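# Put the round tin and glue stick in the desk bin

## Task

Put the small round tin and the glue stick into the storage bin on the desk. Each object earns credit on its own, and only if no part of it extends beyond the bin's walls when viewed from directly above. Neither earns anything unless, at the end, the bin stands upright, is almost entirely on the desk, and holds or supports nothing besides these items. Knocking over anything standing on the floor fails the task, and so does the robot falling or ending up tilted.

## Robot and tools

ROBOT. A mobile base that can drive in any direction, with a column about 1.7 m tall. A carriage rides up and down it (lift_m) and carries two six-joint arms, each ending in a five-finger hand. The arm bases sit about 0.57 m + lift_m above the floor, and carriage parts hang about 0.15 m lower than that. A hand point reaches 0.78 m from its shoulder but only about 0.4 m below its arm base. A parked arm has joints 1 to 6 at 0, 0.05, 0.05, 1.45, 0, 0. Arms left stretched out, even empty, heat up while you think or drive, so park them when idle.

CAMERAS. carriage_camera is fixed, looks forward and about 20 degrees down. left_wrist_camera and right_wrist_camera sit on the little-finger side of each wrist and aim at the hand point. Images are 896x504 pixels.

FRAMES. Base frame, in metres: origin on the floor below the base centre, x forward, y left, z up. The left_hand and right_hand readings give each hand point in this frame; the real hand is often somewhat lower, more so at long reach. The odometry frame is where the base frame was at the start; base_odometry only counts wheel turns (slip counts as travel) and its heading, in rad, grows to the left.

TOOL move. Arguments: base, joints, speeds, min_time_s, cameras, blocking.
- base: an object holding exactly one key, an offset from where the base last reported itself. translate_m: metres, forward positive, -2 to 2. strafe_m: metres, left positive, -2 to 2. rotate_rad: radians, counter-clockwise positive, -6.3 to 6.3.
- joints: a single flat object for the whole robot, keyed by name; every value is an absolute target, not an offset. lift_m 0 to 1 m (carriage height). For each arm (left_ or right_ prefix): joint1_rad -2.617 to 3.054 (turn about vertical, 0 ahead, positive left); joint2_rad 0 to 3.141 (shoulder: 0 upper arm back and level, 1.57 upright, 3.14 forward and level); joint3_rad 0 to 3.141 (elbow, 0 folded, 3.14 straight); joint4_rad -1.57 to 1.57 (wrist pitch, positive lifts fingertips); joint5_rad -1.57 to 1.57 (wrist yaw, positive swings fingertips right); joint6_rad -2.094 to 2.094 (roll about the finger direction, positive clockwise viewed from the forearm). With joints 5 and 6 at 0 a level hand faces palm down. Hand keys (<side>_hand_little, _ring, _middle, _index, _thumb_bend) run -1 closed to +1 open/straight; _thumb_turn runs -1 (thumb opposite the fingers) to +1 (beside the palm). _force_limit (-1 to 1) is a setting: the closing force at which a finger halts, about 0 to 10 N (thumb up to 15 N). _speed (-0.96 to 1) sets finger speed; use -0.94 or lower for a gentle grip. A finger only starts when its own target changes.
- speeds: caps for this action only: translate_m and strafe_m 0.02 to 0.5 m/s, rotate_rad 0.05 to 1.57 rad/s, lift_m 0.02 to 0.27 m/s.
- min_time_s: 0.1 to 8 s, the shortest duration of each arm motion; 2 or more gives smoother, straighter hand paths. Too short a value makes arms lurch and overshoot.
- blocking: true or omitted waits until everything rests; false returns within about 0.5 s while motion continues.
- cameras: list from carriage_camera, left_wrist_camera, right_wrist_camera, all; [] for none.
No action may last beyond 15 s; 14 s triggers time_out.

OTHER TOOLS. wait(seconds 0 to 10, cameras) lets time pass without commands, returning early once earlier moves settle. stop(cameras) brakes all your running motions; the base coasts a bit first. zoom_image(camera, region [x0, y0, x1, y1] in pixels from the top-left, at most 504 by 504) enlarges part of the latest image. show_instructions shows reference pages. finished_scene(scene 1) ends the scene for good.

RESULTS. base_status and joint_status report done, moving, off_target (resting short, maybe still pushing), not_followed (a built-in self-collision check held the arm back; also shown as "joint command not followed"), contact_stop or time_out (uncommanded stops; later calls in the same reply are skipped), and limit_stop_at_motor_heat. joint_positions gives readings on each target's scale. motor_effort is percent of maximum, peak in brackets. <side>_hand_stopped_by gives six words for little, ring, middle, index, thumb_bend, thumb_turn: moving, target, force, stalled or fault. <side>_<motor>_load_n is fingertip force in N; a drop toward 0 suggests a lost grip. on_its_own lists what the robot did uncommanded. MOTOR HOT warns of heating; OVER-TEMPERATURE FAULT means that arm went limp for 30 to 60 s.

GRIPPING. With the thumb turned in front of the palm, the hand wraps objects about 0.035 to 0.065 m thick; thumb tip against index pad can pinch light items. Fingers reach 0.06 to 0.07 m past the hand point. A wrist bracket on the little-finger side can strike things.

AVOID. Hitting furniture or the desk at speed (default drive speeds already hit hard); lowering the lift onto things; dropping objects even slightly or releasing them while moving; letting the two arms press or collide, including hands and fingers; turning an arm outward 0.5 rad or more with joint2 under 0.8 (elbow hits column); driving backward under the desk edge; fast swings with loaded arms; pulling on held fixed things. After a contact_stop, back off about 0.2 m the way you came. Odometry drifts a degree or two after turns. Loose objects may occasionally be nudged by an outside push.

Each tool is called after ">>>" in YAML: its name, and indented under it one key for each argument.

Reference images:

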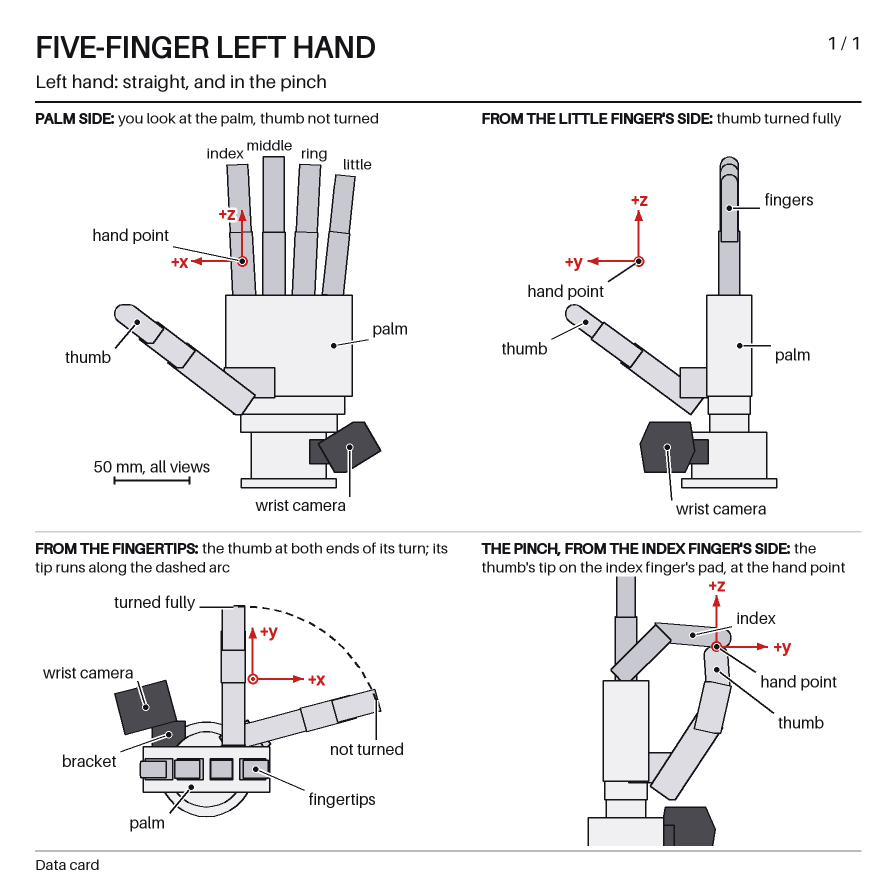

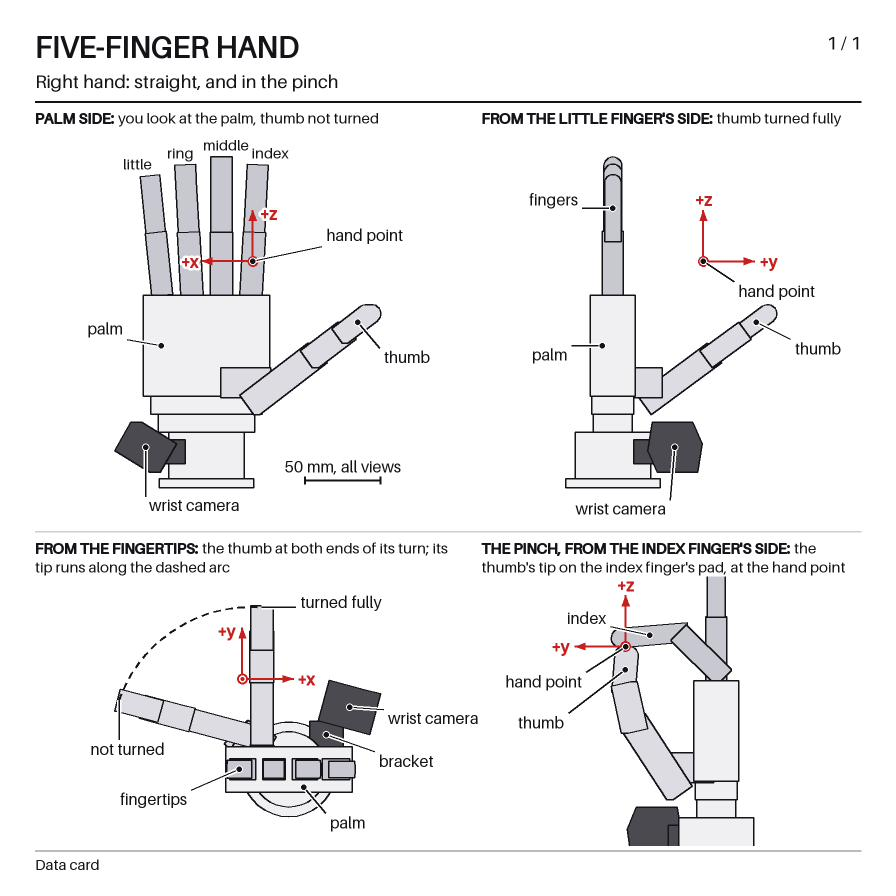

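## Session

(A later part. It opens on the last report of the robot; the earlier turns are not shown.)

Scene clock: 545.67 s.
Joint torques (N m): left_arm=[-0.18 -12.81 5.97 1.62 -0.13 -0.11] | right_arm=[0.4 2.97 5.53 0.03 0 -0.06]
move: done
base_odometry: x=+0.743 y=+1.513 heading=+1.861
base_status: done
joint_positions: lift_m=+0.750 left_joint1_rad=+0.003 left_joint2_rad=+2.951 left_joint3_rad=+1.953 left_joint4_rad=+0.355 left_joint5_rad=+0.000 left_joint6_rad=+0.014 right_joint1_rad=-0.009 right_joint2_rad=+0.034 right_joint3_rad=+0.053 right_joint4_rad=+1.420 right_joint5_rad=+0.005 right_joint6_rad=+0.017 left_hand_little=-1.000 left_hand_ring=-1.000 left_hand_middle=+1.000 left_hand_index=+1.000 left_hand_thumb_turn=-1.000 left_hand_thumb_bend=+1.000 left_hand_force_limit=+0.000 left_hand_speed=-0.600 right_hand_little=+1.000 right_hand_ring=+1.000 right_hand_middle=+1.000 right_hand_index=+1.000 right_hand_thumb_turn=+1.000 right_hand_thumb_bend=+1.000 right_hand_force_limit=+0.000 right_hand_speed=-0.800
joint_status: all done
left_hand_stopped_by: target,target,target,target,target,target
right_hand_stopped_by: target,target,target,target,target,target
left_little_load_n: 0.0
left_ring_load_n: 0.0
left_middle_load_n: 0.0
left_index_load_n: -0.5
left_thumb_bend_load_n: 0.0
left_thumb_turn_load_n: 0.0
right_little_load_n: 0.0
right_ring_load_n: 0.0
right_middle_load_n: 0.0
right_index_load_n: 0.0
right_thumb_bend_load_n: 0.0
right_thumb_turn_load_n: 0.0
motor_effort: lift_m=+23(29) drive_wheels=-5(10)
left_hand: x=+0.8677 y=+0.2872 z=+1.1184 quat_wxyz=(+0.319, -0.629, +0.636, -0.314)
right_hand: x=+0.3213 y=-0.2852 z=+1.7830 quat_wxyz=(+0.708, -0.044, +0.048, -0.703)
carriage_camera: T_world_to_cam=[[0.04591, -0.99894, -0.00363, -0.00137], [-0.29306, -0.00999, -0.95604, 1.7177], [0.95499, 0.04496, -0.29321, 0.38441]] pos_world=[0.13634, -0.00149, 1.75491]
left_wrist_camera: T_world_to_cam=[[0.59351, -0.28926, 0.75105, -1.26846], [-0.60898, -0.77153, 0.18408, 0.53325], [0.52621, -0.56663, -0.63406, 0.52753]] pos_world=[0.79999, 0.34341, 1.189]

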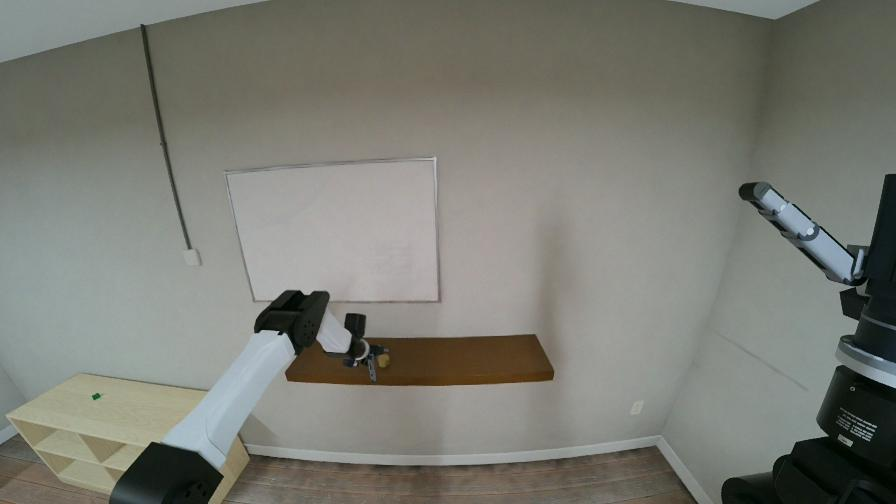

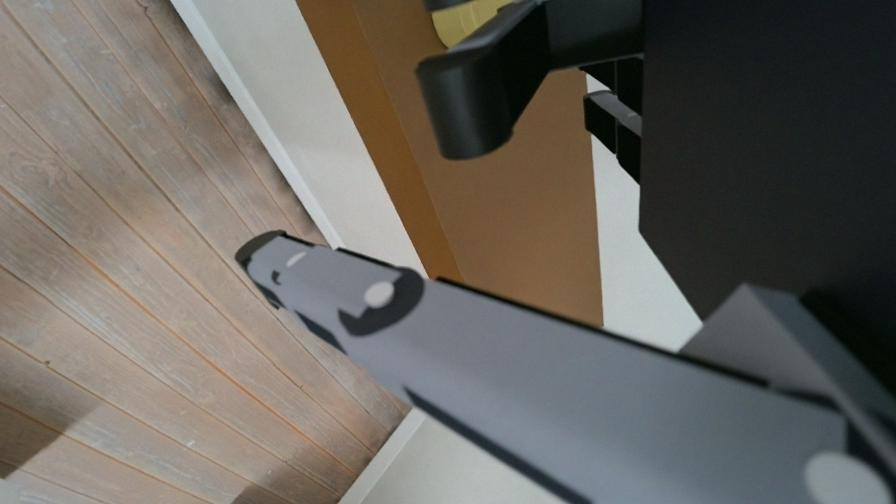

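>>> move:
  base: {"strafe_m": -0.013}
  joints: {"lift_m": 0.78}
  speeds: {"strafe_m": 0.05}

>>> move:
  base: {"translate_m": 0.072}
  speeds: {"translate_m": 0.08}
  cameras: ["carriage_camera", "left_wrist_camera"]

>>> zoom_image:
  camera: "carriage_camera"
  region: [320, 330, 440, 420]

Scene clock: 555.63 s.
Joint torques (N m): left_arm=[0.24 -13.71 5.18 1.67 -0.12 -0.12] | right_arm=[0.38 2.96 5.52 -0.04 -0.01 -0.06]
move: done
base_odometry: x=+0.755 y=+1.517 heading=+1.862
base_status: done
joint_positions: lift_m=+0.780 left_joint1_rad=-0.002 left_joint2_rad=+2.962 left_joint3_rad=+1.963 left_joint4_rad=+0.348 left_joint5_rad=-0.001 left_joint6_rad=+0.014 right_joint1_rad=-0.008 right_joint2_rad=+0.034 right_joint3_rad=+0.053 right_joint4_rad=+1.422 right_joint5_rad=+0.005 right_joint6_rad=+0.017 left_hand_little=-1.000 left_hand_ring=-1.000 left_hand_middle=+1.000 left_hand_index=+1.000 left_hand_thumb_turn=-1.000 left_hand_thumb_bend=+1.000 left_hand_force_limit=+0.000 left_hand_speed=-0.600 right_hand_little=+1.000 right_hand_ring=+1.000 right_hand_middle=+1.000 right_hand_index=+1.000 right_hand_thumb_turn=+1.000 right_hand_thumb_bend=+1.000 right_hand_force_limit=+0.000 right_hand_speed=-0.800
joint_status: all done
left_hand_stopped_by: target,target,target,target,target,target
right_hand_stopped_by: target,target,target,target,target,target
left_little_load_n: 0.0
left_ring_load_n: 0.0
left_middle_load_n: 0.0
left_index_load_n: 0.0
left_thumb_bend_load_n: 0.5
left_thumb_turn_load_n: 0.0
right_little_load_n: 0.0
right_ring_load_n: 0.0
right_middle_load_n: 0.0
right_index_load_n: 0.0
right_thumb_bend_load_n: 0.0
right_thumb_turn_load_n: 0.0
motor_effort: lift_m=+23(28) drive_wheels=-4(10)
left_hand: x=+0.8664 y=+0.2841 z=+1.1442 quat_wxyz=(+0.316, -0.629, +0.638, -0.312)
right_hand: x=+0.3208 y=-0.2852 z=+1.8133 quat_wxyz=(+0.708, -0.043, +0.048, -0.703)
pictures: none

Scene clock: 557.17 s.
Joint torques (N m): left_arm=[0.31 -13.75 5.22 1.67 -0.13 -0.12] | right_arm=[0.38 3 5.52 0.01 0 -0.06]
move: done
base_odometry: x=+0.735 y=+1.586 heading=+1.861
base_status: done
joint_positions: lift_m=+0.780 left_joint1_rad=-0.002 left_joint2_rad=+2.962 left_joint3_rad=+1.963 left_joint4_rad=+0.348 left_joint5_rad=-0.001 left_joint6_rad=+0.014 right_joint1_rad=-0.008 right_joint2_rad=+0.034 right_joint3_rad=+0.053 right_joint4_rad=+1.422 right_joint5_rad=+0.005 right_joint6_rad=+0.017 left_hand_little=-1.000 left_hand_ring=-1.000 left_hand_middle=+1.000 left_hand_index=+1.000 left_hand_thumb_turn=-1.000 left_hand_thumb_bend=+1.000 left_hand_force_limit=+0.000 left_hand_speed=-0.600 right_hand_little=+1.000 right_hand_ring=+1.000 right_hand_middle=+1.000 right_hand_index=+1.000 right_hand_thumb_turn=+1.000 right_hand_thumb_bend=+1.000 right_hand_force_limit=+0.000 right_hand_speed=-0.800
joint_status: not commanded
left_hand_stopped_by: target,target,target,target,target,target
right_hand_stopped_by: target,target,target,target,target,target
left_little_load_n: 0.0
left_ring_load_n: 0.0
left_middle_load_n: 0.0
left_index_load_n: 0.0
left_thumb_bend_load_n: 0.0
left_thumb_turn_load_n: 0.0
right_little_load_n: 0.0
right_ring_load_n: 0.0
right_middle_load_n: 0.0
right_index_load_n: 0.0
right_thumb_bend_load_n: 0.0
right_thumb_turn_load_n: 0.0
motor_effort: lift_m=+22(23) drive_wheels=-3(6)
left_hand: x=+0.8664 y=+0.2841 z=+1.1442 quat_wxyz=(+0.316, -0.629, +0.638, -0.312)
right_hand: x=+0.3209 y=-0.2853 z=+1.8132 quat_wxyz=(+0.708, -0.043, +0.048, -0.703)
carriage_camera: T_world_to_cam=[[0.04591, -0.99894, -0.00363, -0.00126], [-0.29306, -0.00999, -0.95604, 1.74648], [0.95499, 0.04496, -0.29321, 0.39324]] pos_world=[0.13634, -0.00149, 1.78501]
left_wrist_camera: T_world_to_cam=[[0.59789, -0.2923, 0.74639, -1.28556], [-0.61113, -0.76876, 0.18848, 0.52143], [0.5187, -0.56883, -0.63826, 0.55483]] pos_world=[0.79949, 0.34069, 1.21537]

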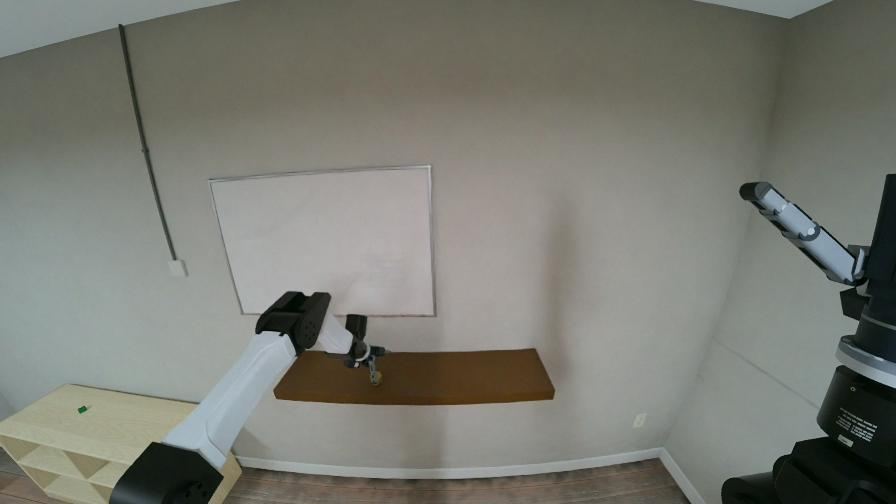

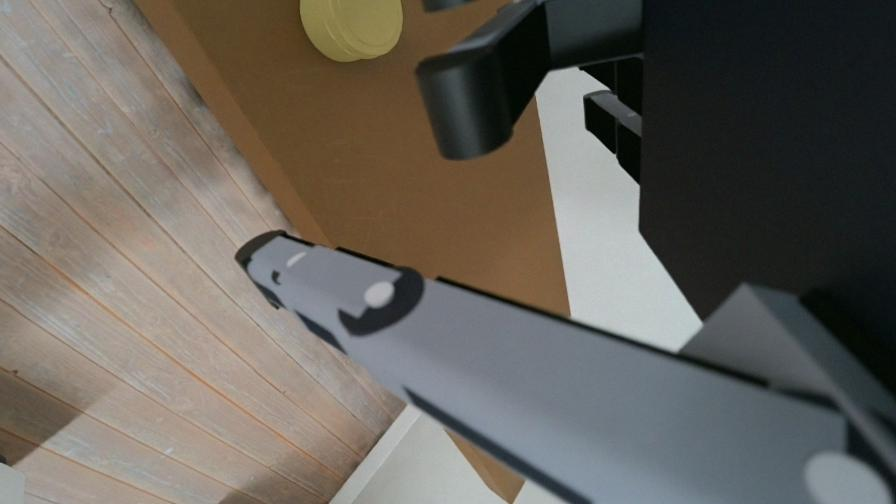

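Scaled by 4.200 from the camera's image (finer frame: 1280x720).

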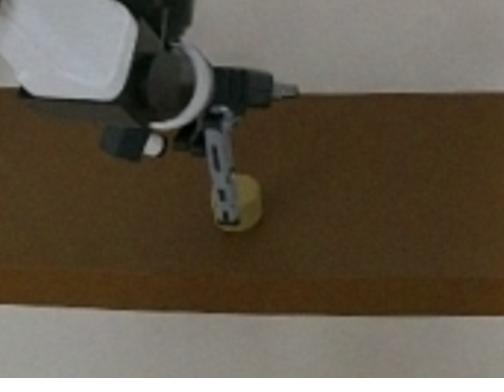

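>>> move:
  base: {"strafe_m": 0.047}
  speeds: {"strafe_m": 0.08}

>>> move:
  joints: {"lift_m": 0.73}
  speeds: {"lift_m": 0.1}
  cameras: ["carriage_camera", "left_wrist_camera"]

>>> zoom_image:
  camera: "carriage_camera"
  region: [320, 330, 440, 420]

Scene clock: 572.87 s.
Joint torques (N m): left_arm=[0.09 -13.68 5.3 1.69 -0.14 -0.11] | right_arm=[0.36 3.03 5.52 -0.01 0.01 -0.06]
move: done
base_odometry: x=+0.690 y=+1.572 heading=+1.861
base_status: done
joint_positions: lift_m=+0.780 left_joint1_rad=-0.001 left_joint2_rad=+2.962 left_joint3_rad=+1.963 left_joint4_rad=+0.347 left_joint5_rad=+0.000 left_joint6_rad=+0.014 right_joint1_rad=-0.008 right_joint2_rad=+0.034 right_joint3_rad=+0.053 right_joint4_rad=+1.423 right_joint5_rad=+0.005 right_joint6_rad=+0.017 left_hand_little=-1.000 left_hand_ring=-1.000 left_hand_middle=+1.000 left_hand_index=+1.000 left_hand_thumb_turn=-1.000 left_hand_thumb_bend=+1.000 left_hand_force_limit=+0.000 left_hand_speed=-0.600 right_hand_little=+1.000 right_hand_ring=+1.000 right_hand_middle=+1.000 right_hand_index=+1.000 right_hand_thumb_turn=+1.000 right_hand_thumb_bend=+1.000 right_hand_force_limit=+0.000 right_hand_speed=-0.800
joint_status: not commanded
left_hand_stopped_by: target,target,target,target,target,target
right_hand_stopped_by: target,target,target,target,target,target
left_little_load_n: 0.0
left_ring_load_n: 0.0
left_middle_load_n: 0.0
left_index_load_n: 0.0
left_thumb_bend_load_n: 0.0
left_thumb_turn_load_n: 0.0
right_little_load_n: 0.0
right_ring_load_n: 0.0
right_middle_load_n: 0.0
right_index_load_n: 0.0
right_thumb_bend_load_n: 0.0
right_thumb_turn_load_n: 0.0
motor_effort: lift_m=+22(23) drive_wheels=-2(6)
left_hand: x=+0.8664 y=+0.2846 z=+1.1442 quat_wxyz=(+0.316, -0.629, +0.638, -0.312)
right_hand: x=+0.3205 y=-0.2851 z=+1.8134 quat_wxyz=(+0.709, -0.043, +0.047, -0.703)
pictures: none

Scene clock: 573.77 s.
Joint torques (N m): left_arm=[0.13 -13.79 5.14 1.72 -0.17 -0.1] | right_arm=[0.36 2.95 5.57 0 0.01 -0.06]
move: done
base_odometry: x=+0.690 y=+1.572 heading=+1.861
base_status: not commanded
joint_positions: lift_m=+0.730 left_joint1_rad=-0.001 left_joint2_rad=+2.963 left_joint3_rad=+1.964 left_joint4_rad=+0.343 left_joint5_rad=+0.000 left_joint6_rad=+0.014 right_joint1_rad=-0.008 right_joint2_rad=+0.034 right_joint3_rad=+0.053 right_joint4_rad=+1.423 right_joint5_rad=+0.005 right_joint6_rad=+0.017 left_hand_little=-1.000 left_hand_ring=-1.000 left_hand_middle=+1.000 left_hand_index=+1.000 left_hand_thumb_turn=-1.000 left_hand_thumb_bend=+1.000 left_hand_force_limit=+0.000 left_hand_speed=-0.600 right_hand_little=+1.000 right_hand_ring=+1.000 right_hand_middle=+1.000 right_hand_index=+1.000 right_hand_thumb_turn=+1.000 right_hand_thumb_bend=+1.000 right_hand_force_limit=+0.000 right_hand_speed=-0.800
joint_status: all done
left_hand_stopped_by: target,target,target,target,target,target
right_hand_stopped_by: target,target,target,target,target,target
left_little_load_n: 0.0
left_ring_load_n: 0.0
left_middle_load_n: 0.0
left_index_load_n: 0.0
left_thumb_bend_load_n: 0.0
left_thumb_turn_load_n: 0.0
right_little_load_n: 0.0
right_ring_load_n: 0.0
right_middle_load_n: 0.0
right_index_load_n: 0.0
right_thumb_bend_load_n: 0.0
right_thumb_turn_load_n: 0.0
motor_effort: lift_m=+24(25) drive_wheels=-2(2)
left_hand: x=+0.8653 y=+0.2846 z=+1.0927 quat_wxyz=(+0.314, -0.630, +0.639, -0.310)
right_hand: x=+0.3205 y=-0.2851 z=+1.7632 quat_wxyz=(+0.709, -0.043, +0.047, -0.703)
carriage_camera: T_world_to_cam=[[0.04591, -0.99894, -0.00363, -0.00145], [-0.29306, -0.00999, -0.95604, 1.69849], [0.95499, 0.04496, -0.29321, 0.37852]] pos_world=[0.13634, -0.00149, 1.73481]
left_wrist_camera: T_world_to_cam=[[0.6019, -0.29162, 0.74342, -1.24668], [-0.60999, -0.76871, 0.19234, 0.52556], [0.51539, -0.56925, -0.64058, 0.52832]] pos_world=[0.79868, 0.34119, 1.16415]

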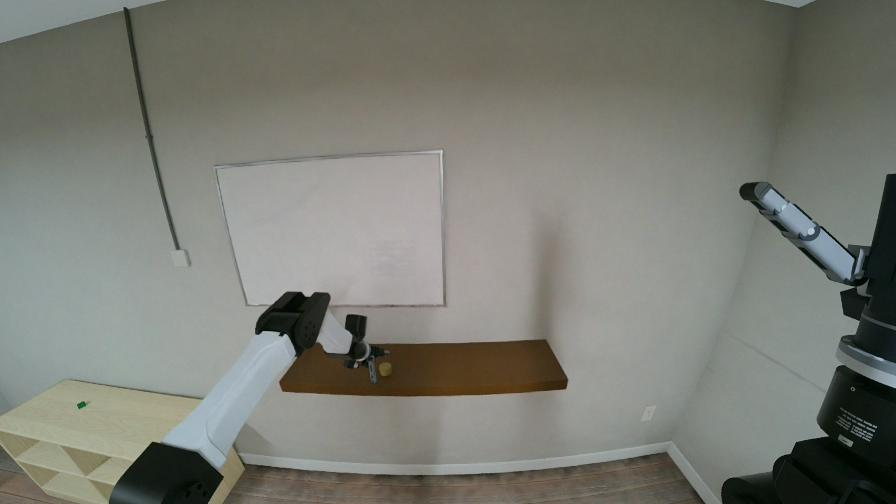

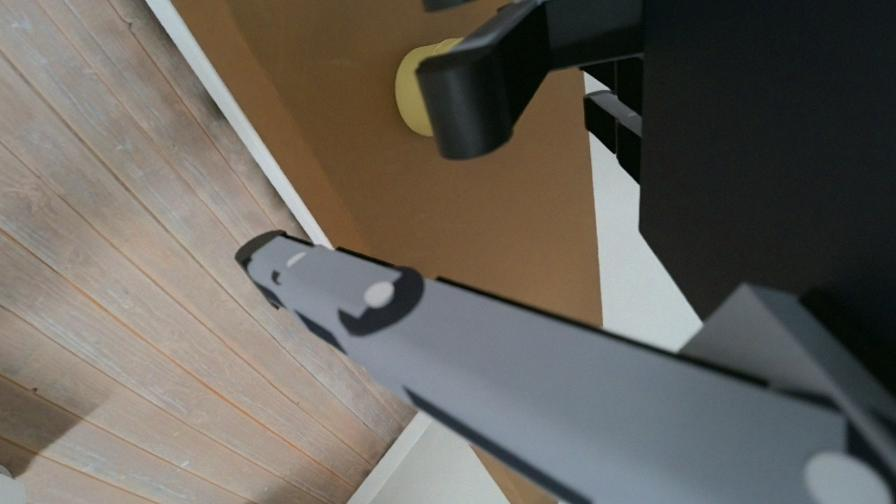

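Scaled by 4.200 from the camera's image (finer frame: 1280x720).

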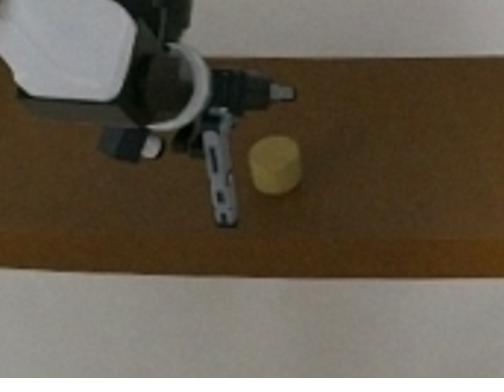

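>>> move:
  base: {"translate_m": 0.082}
  speeds: {"translate_m": 0.08}

>>> move:
  joints: {"lift_m": 0.69}
  speeds: {"lift_m": 0.06}
  cameras: ["carriage_camera", "left_wrist_camera"]

>>> zoom_image:
  camera: "carriage_camera"
  region: [320, 330, 440, 420]

Scene clock: 580.83 s.
Joint torques (N m): left_arm=[0.2 -13.81 5.09 1.72 -0.15 -0.11] | right_arm=[0.38 2.97 5.53 0.02 0 -0.06]
move: done
base_odometry: x=+0.666 y=+1.651 heading=+1.861
base_status: done
joint_positions: lift_m=+0.730 left_joint1_rad=-0.001 left_joint2_rad=+2.963 left_joint3_rad=+1.964 left_joint4_rad=+0.343 left_joint5_rad=+0.000 left_joint6_rad=+0.014 right_joint1_rad=-0.008 right_joint2_rad=+0.034 right_joint3_rad=+0.053 right_joint4_rad=+1.422 right_joint5_rad=+0.005 right_joint6_rad=+0.017 left_hand_little=-1.000 left_hand_ring=-1.000 left_hand_middle=+1.000 left_hand_index=+1.000 left_hand_thumb_turn=-1.000 left_hand_thumb_bend=+1.000 left_hand_force_limit=+0.000 left_hand_speed=-0.600 right_hand_little=+1.000 right_hand_ring=+1.000 right_hand_middle=+1.000 right_hand_index=+1.000 right_hand_thumb_turn=+1.000 right_hand_thumb_bend=+1.000 right_hand_force_limit=+0.000 right_hand_speed=-0.800
joint_status: not commanded
left_hand_stopped_by: target,target,target,target,target,target
right_hand_stopped_by: target,target,target,target,target,target
left_little_load_n: 0.0
left_ring_load_n: 0.0
left_middle_load_n: 0.0
left_index_load_n: 0.0
left_thumb_bend_load_n: 0.0
left_thumb_turn_load_n: 0.0
right_little_load_n: 0.0
right_ring_load_n: 0.0
right_middle_load_n: 0.0
right_index_load_n: 0.0
right_thumb_bend_load_n: 0.0
right_thumb_turn_load_n: 0.0
motor_effort: lift_m=+24(25) drive_wheels=-3(5)
left_hand: x=+0.8653 y=+0.2846 z=+1.0927 quat_wxyz=(+0.314, -0.630, +0.639, -0.310)
right_hand: x=+0.3210 y=-0.2851 z=+1.7630 quat_wxyz=(+0.709, -0.044, +0.048, -0.703)
pictures: none

Scene clock: 581.83 s.
Joint torques (N m): left_arm=[0.13 -13.93 5.11 1.71 -0.14 -0.11] | right_arm=[0.39 3 5.52 -0.02 0 -0.06]
move: done
base_odometry: x=+0.666 y=+1.651 heading=+1.861
base_status: not commanded
joint_positions: lift_m=+0.690 left_joint1_rad=-0.001 left_joint2_rad=+2.963 left_joint3_rad=+1.965 left_joint4_rad=+0.344 left_joint5_rad=+0.000 left_joint6_rad=+0.014 right_joint1_rad=-0.008 right_joint2_rad=+0.034 right_joint3_rad=+0.053 right_joint4_rad=+1.423 right_joint5_rad=+0.005 right_joint6_rad=+0.017 left_hand_little=-1.000 left_hand_ring=-1.000 left_hand_middle=+1.000 left_hand_index=+1.000 left_hand_thumb_turn=-1.000 left_hand_thumb_bend=+1.000 left_hand_force_limit=+0.000 left_hand_speed=-0.600 right_hand_little=+1.000 right_hand_ring=+1.000 right_hand_middle=+1.000 right_hand_index=+1.000 right_hand_thumb_turn=+1.000 right_hand_thumb_bend=+1.000 right_hand_force_limit=+0.000 right_hand_speed=-0.800
joint_status: all done
left_hand_stopped_by: target,target,target,target,target,target
right_hand_stopped_by: target,target,target,target,target,target
left_little_load_n: 0.0
left_ring_load_n: 0.0
left_middle_load_n: 0.0
left_index_load_n: 0.0
left_thumb_bend_load_n: 0.0
left_thumb_turn_load_n: 0.0
right_little_load_n: 0.0
right_ring_load_n: 0.0
right_middle_load_n: 0.0
right_index_load_n: 0.0
right_thumb_bend_load_n: 0.0
right_thumb_turn_load_n: 0.0
motor_effort: lift_m=+24(25) drive_wheels=-3(3)
left_hand: x=+0.8658 y=+0.2846 z=+1.0531 quat_wxyz=(+0.315, -0.629, +0.639, -0.311)
right_hand: x=+0.3205 y=-0.2851 z=+1.7232 quat_wxyz=(+0.709, -0.043, +0.047, -0.703)
carriage_camera: T_world_to_cam=[[0.04591, -0.99894, -0.00363, -0.00159], [-0.29306, -0.00999, -0.95604, 1.66025], [0.95499, 0.04496, -0.29321, 0.36679]] pos_world=[0.13634, -0.00149, 1.69481]
left_wrist_camera: T_world_to_cam=[[0.60081, -0.29163, 0.7443, -1.21753], [-0.61025, -0.76874, 0.1914, 0.53471], [0.51636, -0.5692, -0.63983, 0.50106]] pos_world=[0.79909, 0.34119, 1.12445]

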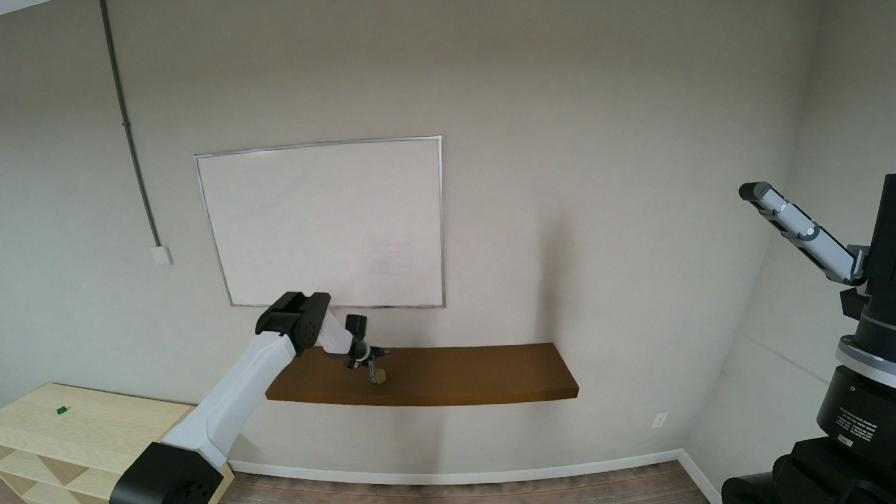

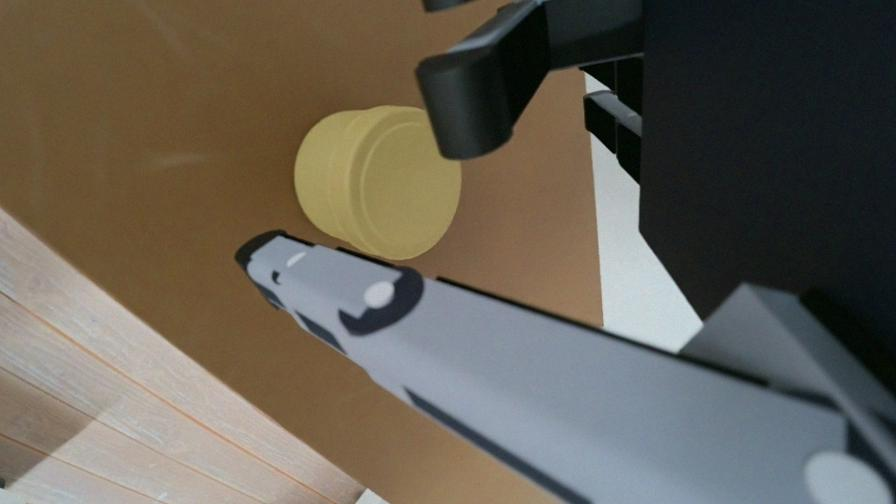

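Scaled by 4.200 from the camera's image (finer frame: 1280x720).

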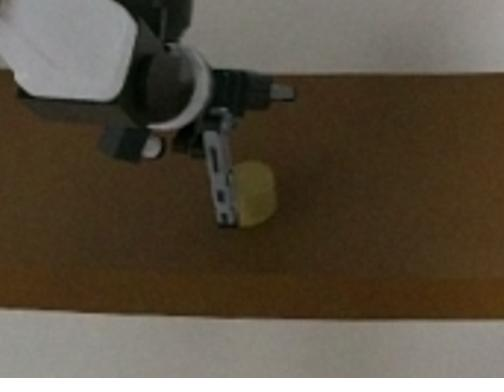

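>>> move:
  joints: {"lift_m": 0.664}
  speeds: {"lift_m": 0.05}
  cameras: ["left_wrist_camera"]

Scene clock: 585.67 s.
Joint torques (N m): left_arm=[0.09 -13.61 5.09 1.7 -0.19 -0.09] | right_arm=[0.36 3.03 5.56 0 0.01 -0.06]
move: done
base_odometry: x=+0.666 y=+1.651 heading=+1.862
base_status: not commanded
joint_positions: lift_m=+0.664 left_joint1_rad=-0.001 left_joint2_rad=+2.961 left_joint3_rad=+1.966 left_joint4_rad=+0.342 left_joint5_rad=+0.004 left_joint6_rad=+0.010 right_joint1_rad=-0.008 right_joint2_rad=+0.034 right_joint3_rad=+0.053 right_joint4_rad=+1.424 right_joint5_rad=+0.005 right_joint6_rad=+0.017 left_hand_little=-1.000 left_hand_ring=-1.000 left_hand_middle=+1.000 left_hand_index=+1.000 left_hand_thumb_turn=-1.000 left_hand_thumb_bend=+1.000 left_hand_force_limit=+0.000 left_hand_speed=-0.600 right_hand_little=+1.000 right_hand_ring=+1.000 right_hand_middle=+1.000 right_hand_index=+1.000 right_hand_thumb_turn=+1.000 right_hand_thumb_bend=+1.000 right_hand_force_limit=+0.000 right_hand_speed=-0.800
joint_status: all done
left_hand_stopped_by: target,target,target,target,target,target
right_hand_stopped_by: target,target,target,target,target,target
left_little_load_n: 0.0
left_ring_load_n: 0.0
left_middle_load_n: 0.0
left_index_load_n: 0.0
left_thumb_bend_load_n: 1.0
left_thumb_turn_load_n: -1.5
right_little_load_n: 0.0
right_ring_load_n: 0.0
right_middle_load_n: 0.0
right_index_load_n: 0.0
right_thumb_bend_load_n: 0.0
right_thumb_turn_load_n: 0.0
motor_effort: lift_m=+22(24) drive_wheels=+1(3)
left_hand: x=+0.8664 y=+0.2837 z=+1.0289 quat_wxyz=(+0.313, -0.630, +0.638, -0.313)
right_hand: x=+0.3204 y=-0.2851 z=+1.6974 quat_wxyz=(+0.709, -0.043, +0.047, -0.703)
left_wrist_camera: T_world_to_cam=[[0.59973, -0.28838, 0.74643, -1.20231], [-0.61112, -0.76725, 0.19458, 0.53608], [0.51659, -0.57285, -0.63638, 0.48197]] pos_world=[0.79969, 0.34068, 1.09985]

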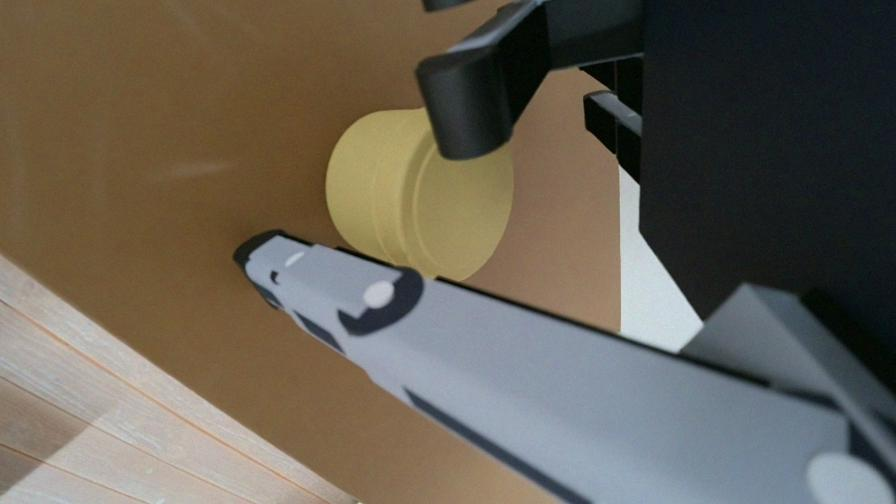

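>>> move:
  joints: {"lift_m": 0.67}
  speeds: {"lift_m": 0.08}

>>> move:
  joints: {"left_hand_speed": -0.88, "left_hand_force_limit": -0.6, "left_hand_index": 0.15, "left_hand_middle": 0.15, "left_hand_thumb_bend": 0.6}
  cameras: ["left_wrist_camera"]

Scene clock: 588.30 s.
Joint torques (N m): left_arm=[0.21 -13.67 4.92 1.7 -0.2 -0.09] | right_arm=[0.34 2.96 5.48 -0.01 0.01 -0.06]
move: done
MOTOR HOT: joint 2 (shoulder) of the left arm now reports 76 °C; the controller stops that arm at 100 °C. To cool a motor, set the load down, stop pushing, or move to a pose that needs little force.
base_odometry: x=+0.666 y=+1.651 heading=+1.861
base_status: not commanded
joint_positions: lift_m=+0.670 left_joint1_rad=-0.001 left_joint2_rad=+2.961 left_joint3_rad=+1.967 left_joint4_rad=+0.345 left_joint5_rad=+0.004 left_joint6_rad=+0.010 right_joint1_rad=-0.008 right_joint2_rad=+0.034 right_joint3_rad=+0.053 right_joint4_rad=+1.424 right_joint5_rad=+0.005 right_joint6_rad=+0.017 left_hand_little=-1.000 left_hand_ring=-1.000 left_hand_middle=+1.000 left_hand_index=+1.000 left_hand_thumb_turn=-1.000 left_hand_thumb_bend=+1.000 left_hand_force_limit=+0.000 left_hand_speed=-0.600 right_hand_little=+1.000 right_hand_ring=+1.000 right_hand_middle=+1.000 right_hand_index=+1.000 right_hand_thumb_turn=+1.000 right_hand_thumb_bend=+1.000 right_hand_force_limit=+0.000 right_hand_speed=-0.800
joint_status: all done
left_hand_stopped_by: target,target,target,target,target,target
right_hand_stopped_by: target,target,target,target,target,target
left_little_load_n: 0.0
left_ring_load_n: 0.0
left_middle_load_n: 0.0
left_index_load_n: 0.0
left_thumb_bend_load_n: 0.0
left_thumb_turn_load_n: 0.0
right_little_load_n: 0.0
right_ring_load_n: 0.0
right_middle_load_n: 0.0
right_index_load_n: 0.0
right_thumb_bend_load_n: 0.0
right_thumb_turn_load_n: 0.0
motor_effort: lift_m=+23(26) drive_wheels=+1(3)
left_hand: x=+0.8677 y=+0.2837 z=+1.0360 quat_wxyz=(+0.315, -0.629, +0.637, -0.314)
right_hand: x=+0.3204 y=-0.2851 z=+1.7034 quat_wxyz=(+0.709, -0.043, +0.047, -0.703)
pictures: none

Scene clock: 591.33 s.
Joint torques (N m): left_arm=[0.16 -13.67 4.96 1.56 -0.2 -0.08] | right_arm=[0.35 2.97 5.52 -0.02 0 -0.06]
move: done
MOTOR HOT: still on. Joint 2 (shoulder) of the left arm now reports 78 °C.
base_odometry: x=+0.666 y=+1.651 heading=+1.861
base_status: not commanded
joint_positions: lift_m=+0.670 left_joint1_rad=-0.001 left_joint2_rad=+2.961 left_joint3_rad=+1.967 left_joint4_rad=+0.359 left_joint5_rad=+0.004 left_joint6_rad=+0.010 right_joint1_rad=-0.008 right_joint2_rad=+0.034 right_joint3_rad=+0.053 right_joint4_rad=+1.424 right_joint5_rad=+0.005 right_joint6_rad=+0.017 left_hand_little=-1.000 left_hand_ring=-1.000 left_hand_middle=+0.150 left_hand_index=+0.150 left_hand_thumb_turn=-1.000 left_hand_thumb_bend=+0.600 left_hand_force_limit=-0.600 left_hand_speed=-0.880 right_hand_little=+1.000 right_hand_ring=+1.000 right_hand_middle=+1.000 right_hand_index=+1.000 right_hand_thumb_turn=+1.000 right_hand_thumb_bend=+1.000 right_hand_force_limit=+0.000 right_hand_speed=-0.800
joint_status: all done
left_hand_stopped_by: target,target,target,target,target,target
right_hand_stopped_by: target,target,target,target,target,target
left_little_load_n: 0.0
left_ring_load_n: 0.0
left_middle_load_n: 0.5
left_index_load_n: 0.0
left_thumb_bend_load_n: 0.0
left_thumb_turn_load_n: 0.0
right_little_load_n: 0.0
right_ring_load_n: 0.0
right_middle_load_n: 0.0
right_index_load_n: 0.0
right_thumb_bend_load_n: 0.0
right_thumb_turn_load_n: 0.0
motor_effort: lift_m=+23(23) drive_wheels=+1(1)
left_hand: x=+0.8706 y=+0.2837 z=+1.0384 quat_wxyz=(+0.319, -0.627, +0.635, -0.319)
right_hand: x=+0.3204 y=-0.2851 z=+1.7034 quat_wxyz=(+0.709, -0.043, +0.047, -0.703)
left_wrist_camera: T_world_to_cam=[[0.58565, -0.28838, 0.75753, -1.21118], [-0.6147, -0.7672, 0.18317, 0.5517], [0.52835, -0.57293, -0.62658, 0.4655]] pos_world=[0.80251, 0.34068, 1.10812]

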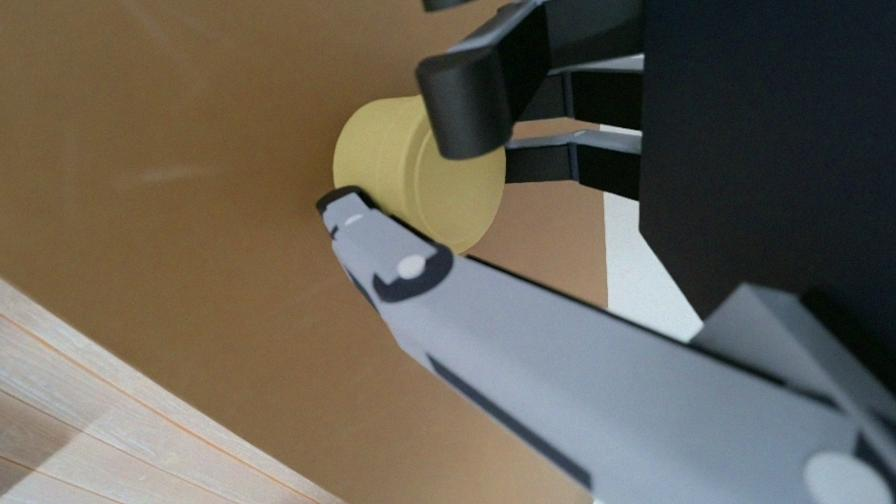

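>>> move:
  joints: {"lift_m": 0.673, "left_hand_speed": -0.88, "left_hand_force_limit": -0.5, "left_hand_index": -0.6, "left_hand_middle": -0.6, "left_hand_thumb_bend": -0.3}
  cameras: ["left_wrist_camera"]

Scene clock: 596.60 s.
Joint torques (N m): left_arm=[0.16 -13.61 4.9 1.59 -0.18 -0.07] | right_arm=[0.36 2.99 5.52 -0.01 0 -0.06]
move: off_target
MOTOR HOT: still on. Joint 2 (shoulder) of the left arm now reports 81 °C.
base_odometry: x=+0.666 y=+1.651 heading=+1.861
base_status: not commanded
joint_positions: lift_m=+0.673 left_joint1_rad=-0.001 left_joint2_rad=+2.961 left_joint3_rad=+1.967 left_joint4_rad=+0.356 left_joint5_rad=+0.004 left_joint6_rad=+0.010 right_joint1_rad=-0.008 right_joint2_rad=+0.034 right_joint3_rad=+0.053 right_joint4_rad=+1.423 right_joint5_rad=+0.005 right_joint6_rad=+0.017 left_hand_little=-1.000 left_hand_ring=-1.000 left_hand_middle=+0.118 left_hand_index=+0.085 left_hand_thumb_turn=-1.000 left_hand_thumb_bend=+0.575 left_hand_force_limit=-0.500 left_hand_speed=-0.880 right_hand_little=+1.000 right_hand_ring=+1.000 right_hand_middle=+1.000 right_hand_index=+1.000 right_hand_thumb_turn=+1.000 right_hand_thumb_bend=+1.000 right_hand_force_limit=+0.000 right_hand_speed=-0.800
joint_status: left_hand_middle off_target (ended at +0.118, target -0.600); left_hand_index off_target (ended at +0.085, target -0.600); left_hand_thumb_bend off_target (ended at +0.575, target -0.300); the others done
left_hand_stopped_by: target,target,force,force,force,target
right_hand_stopped_by: target,target,target,target,target,target
left_little_load_n: 0.0
left_ring_load_n: 0.0
left_middle_load_n: 2.5
left_index_load_n: 3.5
left_thumb_bend_load_n: 5.5
left_thumb_turn_load_n: 0.0
right_little_load_n: 0.0
right_ring_load_n: -0.5
right_middle_load_n: 0.0
right_index_load_n: 0.0
right_thumb_bend_load_n: 0.0
right_thumb_turn_load_n: 0.0
motor_effort: lift_m=+23(27) drive_wheels=+1(3)
left_hand: x=+0.8699 y=+0.2837 z=+1.0408 quat_wxyz=(+0.318, -0.627, +0.636, -0.318)
right_hand: x=+0.3205 y=-0.2851 z=+1.7063 quat_wxyz=(+0.709, -0.043, +0.047, -0.703)
left_wrist_camera: T_world_to_cam=[[0.58793, -0.2884, 0.75575, -1.21282], [-0.61416, -0.76718, 0.18502, 0.54847], [0.52644, -0.57293, -0.62818, 0.47071]] pos_world=[0.8021, 0.34068, 1.11081]

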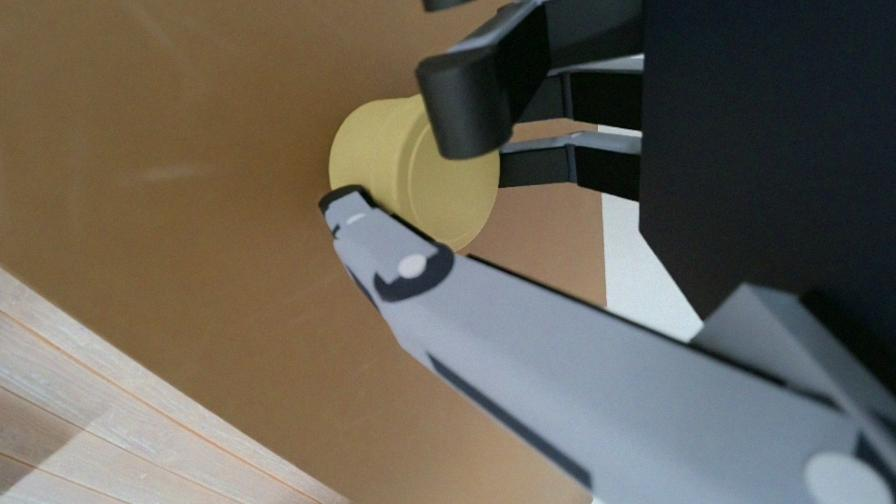

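Gripped. Squeeze more and lift.

>>> move:
  joints: {"left_hand_speed": -0.88, "left_hand_force_limit": -0.05, "left_hand_index": -0.7, "left_hand_middle": -0.7, "left_hand_thumb_bend": -0.4}

>>> move:
  joints: {"lift_m": 0.75}
  speeds: {"lift_m": 0.06}
  cameras: ["carriage_camera", "left_wrist_camera"]

Scene clock: 599.50 s.
Joint torques (N m): left_arm=[0.12 -13.64 4.94 1.59 -0.18 -0.08] | right_arm=[0.35 2.97 5.5 -0.02 0 -0.06]
move: off_target
MOTOR HOT: still on. Joint 2 (shoulder) of the left arm now reports 82 °C.
base_odometry: x=+0.666 y=+1.651 heading=+1.861
base_status: not commanded
joint_positions: lift_m=+0.673 left_joint1_rad=-0.001 left_joint2_rad=+2.961 left_joint3_rad=+1.967 left_joint4_rad=+0.356 left_joint5_rad=+0.004 left_joint6_rad=+0.010 right_joint1_rad=-0.008 right_joint2_rad=+0.034 right_joint3_rad=+0.053 right_joint4_rad=+1.423 right_joint5_rad=+0.005 right_joint6_rad=+0.017 left_hand_little=-1.000 left_hand_ring=-1.000 left_hand_middle=+0.100 left_hand_index=+0.076 left_hand_thumb_turn=-1.000 left_hand_thumb_bend=+0.574 left_hand_force_limit=-0.050 left_hand_speed=-0.880 right_hand_little=+1.000 right_hand_ring=+1.000 right_hand_middle=+1.000 right_hand_index=+1.000 right_hand_thumb_turn=+1.000 right_hand_thumb_bend=+1.000 right_hand_force_limit=+0.000 right_hand_speed=-0.800
joint_status: left_hand_middle off_target (ended at +0.100, target -0.700); left_hand_index off_target (ended at +0.076, target -0.700); left_hand_thumb_bend off_target (ended at +0.574, target -0.400); the others done
left_hand_stopped_by: target,target,force,force,force,target
right_hand_stopped_by: target,target,target,target,target,target
left_little_load_n: 0.0
left_ring_load_n: 0.0
left_middle_load_n: 7.0
left_index_load_n: 3.5
left_thumb_bend_load_n: 9.0
left_thumb_turn_load_n: 0.5
right_little_load_n: 0.0
right_ring_load_n: 0.0
right_middle_load_n: 0.0
right_index_load_n: 0.0
right_thumb_bend_load_n: 0.0
right_thumb_turn_load_n: 0.0
motor_effort: lift_m=+23(23) drive_wheels=+1(1)
left_hand: x=+0.8699 y=+0.2837 z=+1.0408 quat_wxyz=(+0.318, -0.627, +0.636, -0.318)
right_hand: x=+0.3205 y=-0.2851 z=+1.7063 quat_wxyz=(+0.709, -0.043, +0.047, -0.703)
pictures: none

Scene clock: 601.27 s.
Joint torques (N m): left_arm=[0.06 -13.7 4.89 1.7 -0.19 -0.09] | right_arm=[0.34 3.04 5.49 0.01 0 -0.06]
move: done
MOTOR HOT: still on. Joint 2 (shoulder) of the left arm now reports 83 °C.
base_odometry: x=+0.666 y=+1.651 heading=+1.861
base_status: not commanded
joint_positions: lift_m=+0.750 left_joint1_rad=-0.001 left_joint2_rad=+2.961 left_joint3_rad=+1.967 left_joint4_rad=+0.347 left_joint5_rad=+0.004 left_joint6_rad=+0.010 right_joint1_rad=-0.008 right_joint2_rad=+0.034 right_joint3_rad=+0.053 right_joint4_rad=+1.423 right_joint5_rad=+0.005 right_joint6_rad=+0.017 left_hand_little=-1.000 left_hand_ring=-1.000 left_hand_middle=+0.100 left_hand_index=+0.076 left_hand_thumb_turn=-1.000 left_hand_thumb_bend=+0.574 left_hand_force_limit=-0.050 left_hand_speed=-0.880 right_hand_little=+1.000 right_hand_ring=+1.000 right_hand_middle=+1.000 right_hand_index=+1.000 right_hand_thumb_turn=+1.000 right_hand_thumb_bend=+1.000 right_hand_force_limit=+0.000 right_hand_speed=-0.800
joint_status: all done
left_hand_stopped_by: target,target,force,force,force,target
right_hand_stopped_by: target,target,target,target,target,target
left_little_load_n: 0.0
left_ring_load_n: 0.0
left_middle_load_n: 7.0
left_index_load_n: 3.5
left_thumb_bend_load_n: 9.5
left_thumb_turn_load_n: 1.0
right_little_load_n: 0.0
right_ring_load_n: 0.0
right_middle_load_n: 0.0
right_index_load_n: 0.0
right_thumb_bend_load_n: 0.0
right_thumb_turn_load_n: 0.0
motor_effort: lift_m=+23(27) drive_wheels=+1(3)
left_hand: x=+0.8679 y=+0.2837 z=+1.1160 quat_wxyz=(+0.315, -0.629, +0.637, -0.315)
right_hand: x=+0.3206 y=-0.2851 z=+1.7833 quat_wxyz=(+0.709, -0.043, +0.048, -0.703)
carriage_camera: T_world_to_cam=[[0.04591, -0.99894, -0.00363, -0.00137], [-0.29306, -0.00999, -0.95604, 1.7177], [0.95499, 0.04496, -0.29321, 0.38441]] pos_world=[0.13634, -0.00149, 1.75491]
left_wrist_camera: T_world_to_cam=[[0.59513, -0.2884, 0.7501, -1.26831], [-0.61237, -0.76718, 0.19089, 0.52518], [0.52041, -0.57294, -0.63318, 0.52982]] pos_world=[0.8007, 0.34068, 1.18657]

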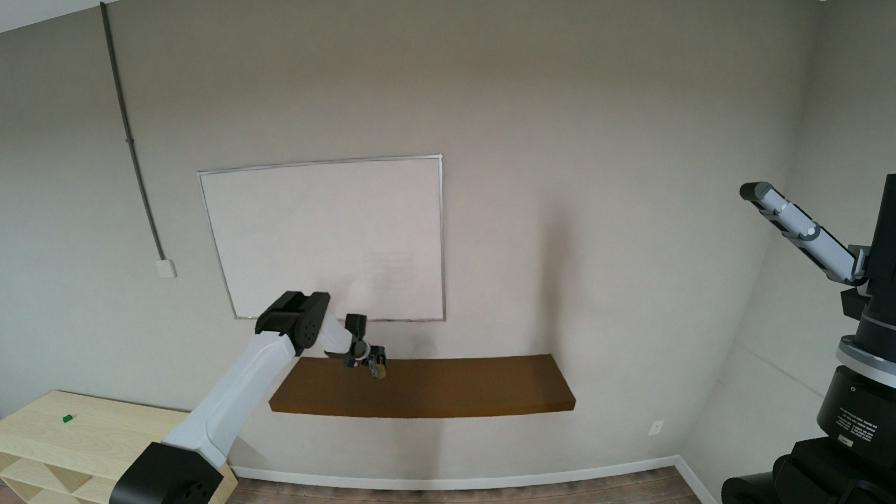

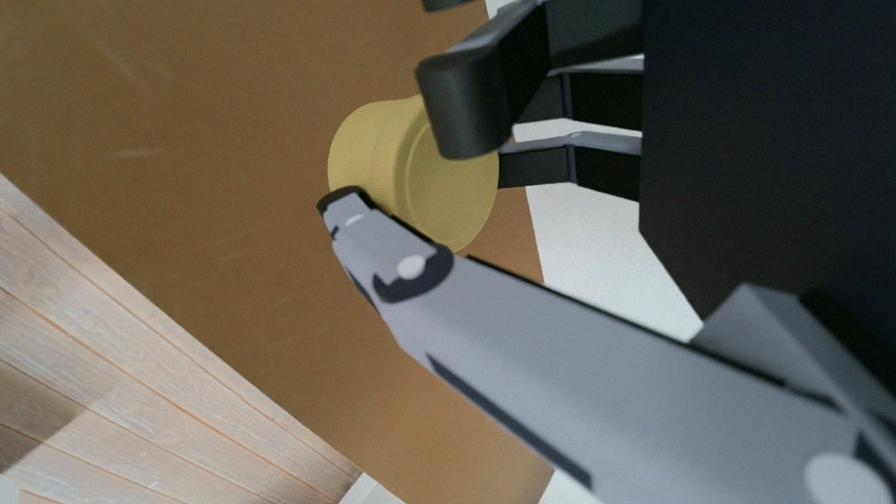

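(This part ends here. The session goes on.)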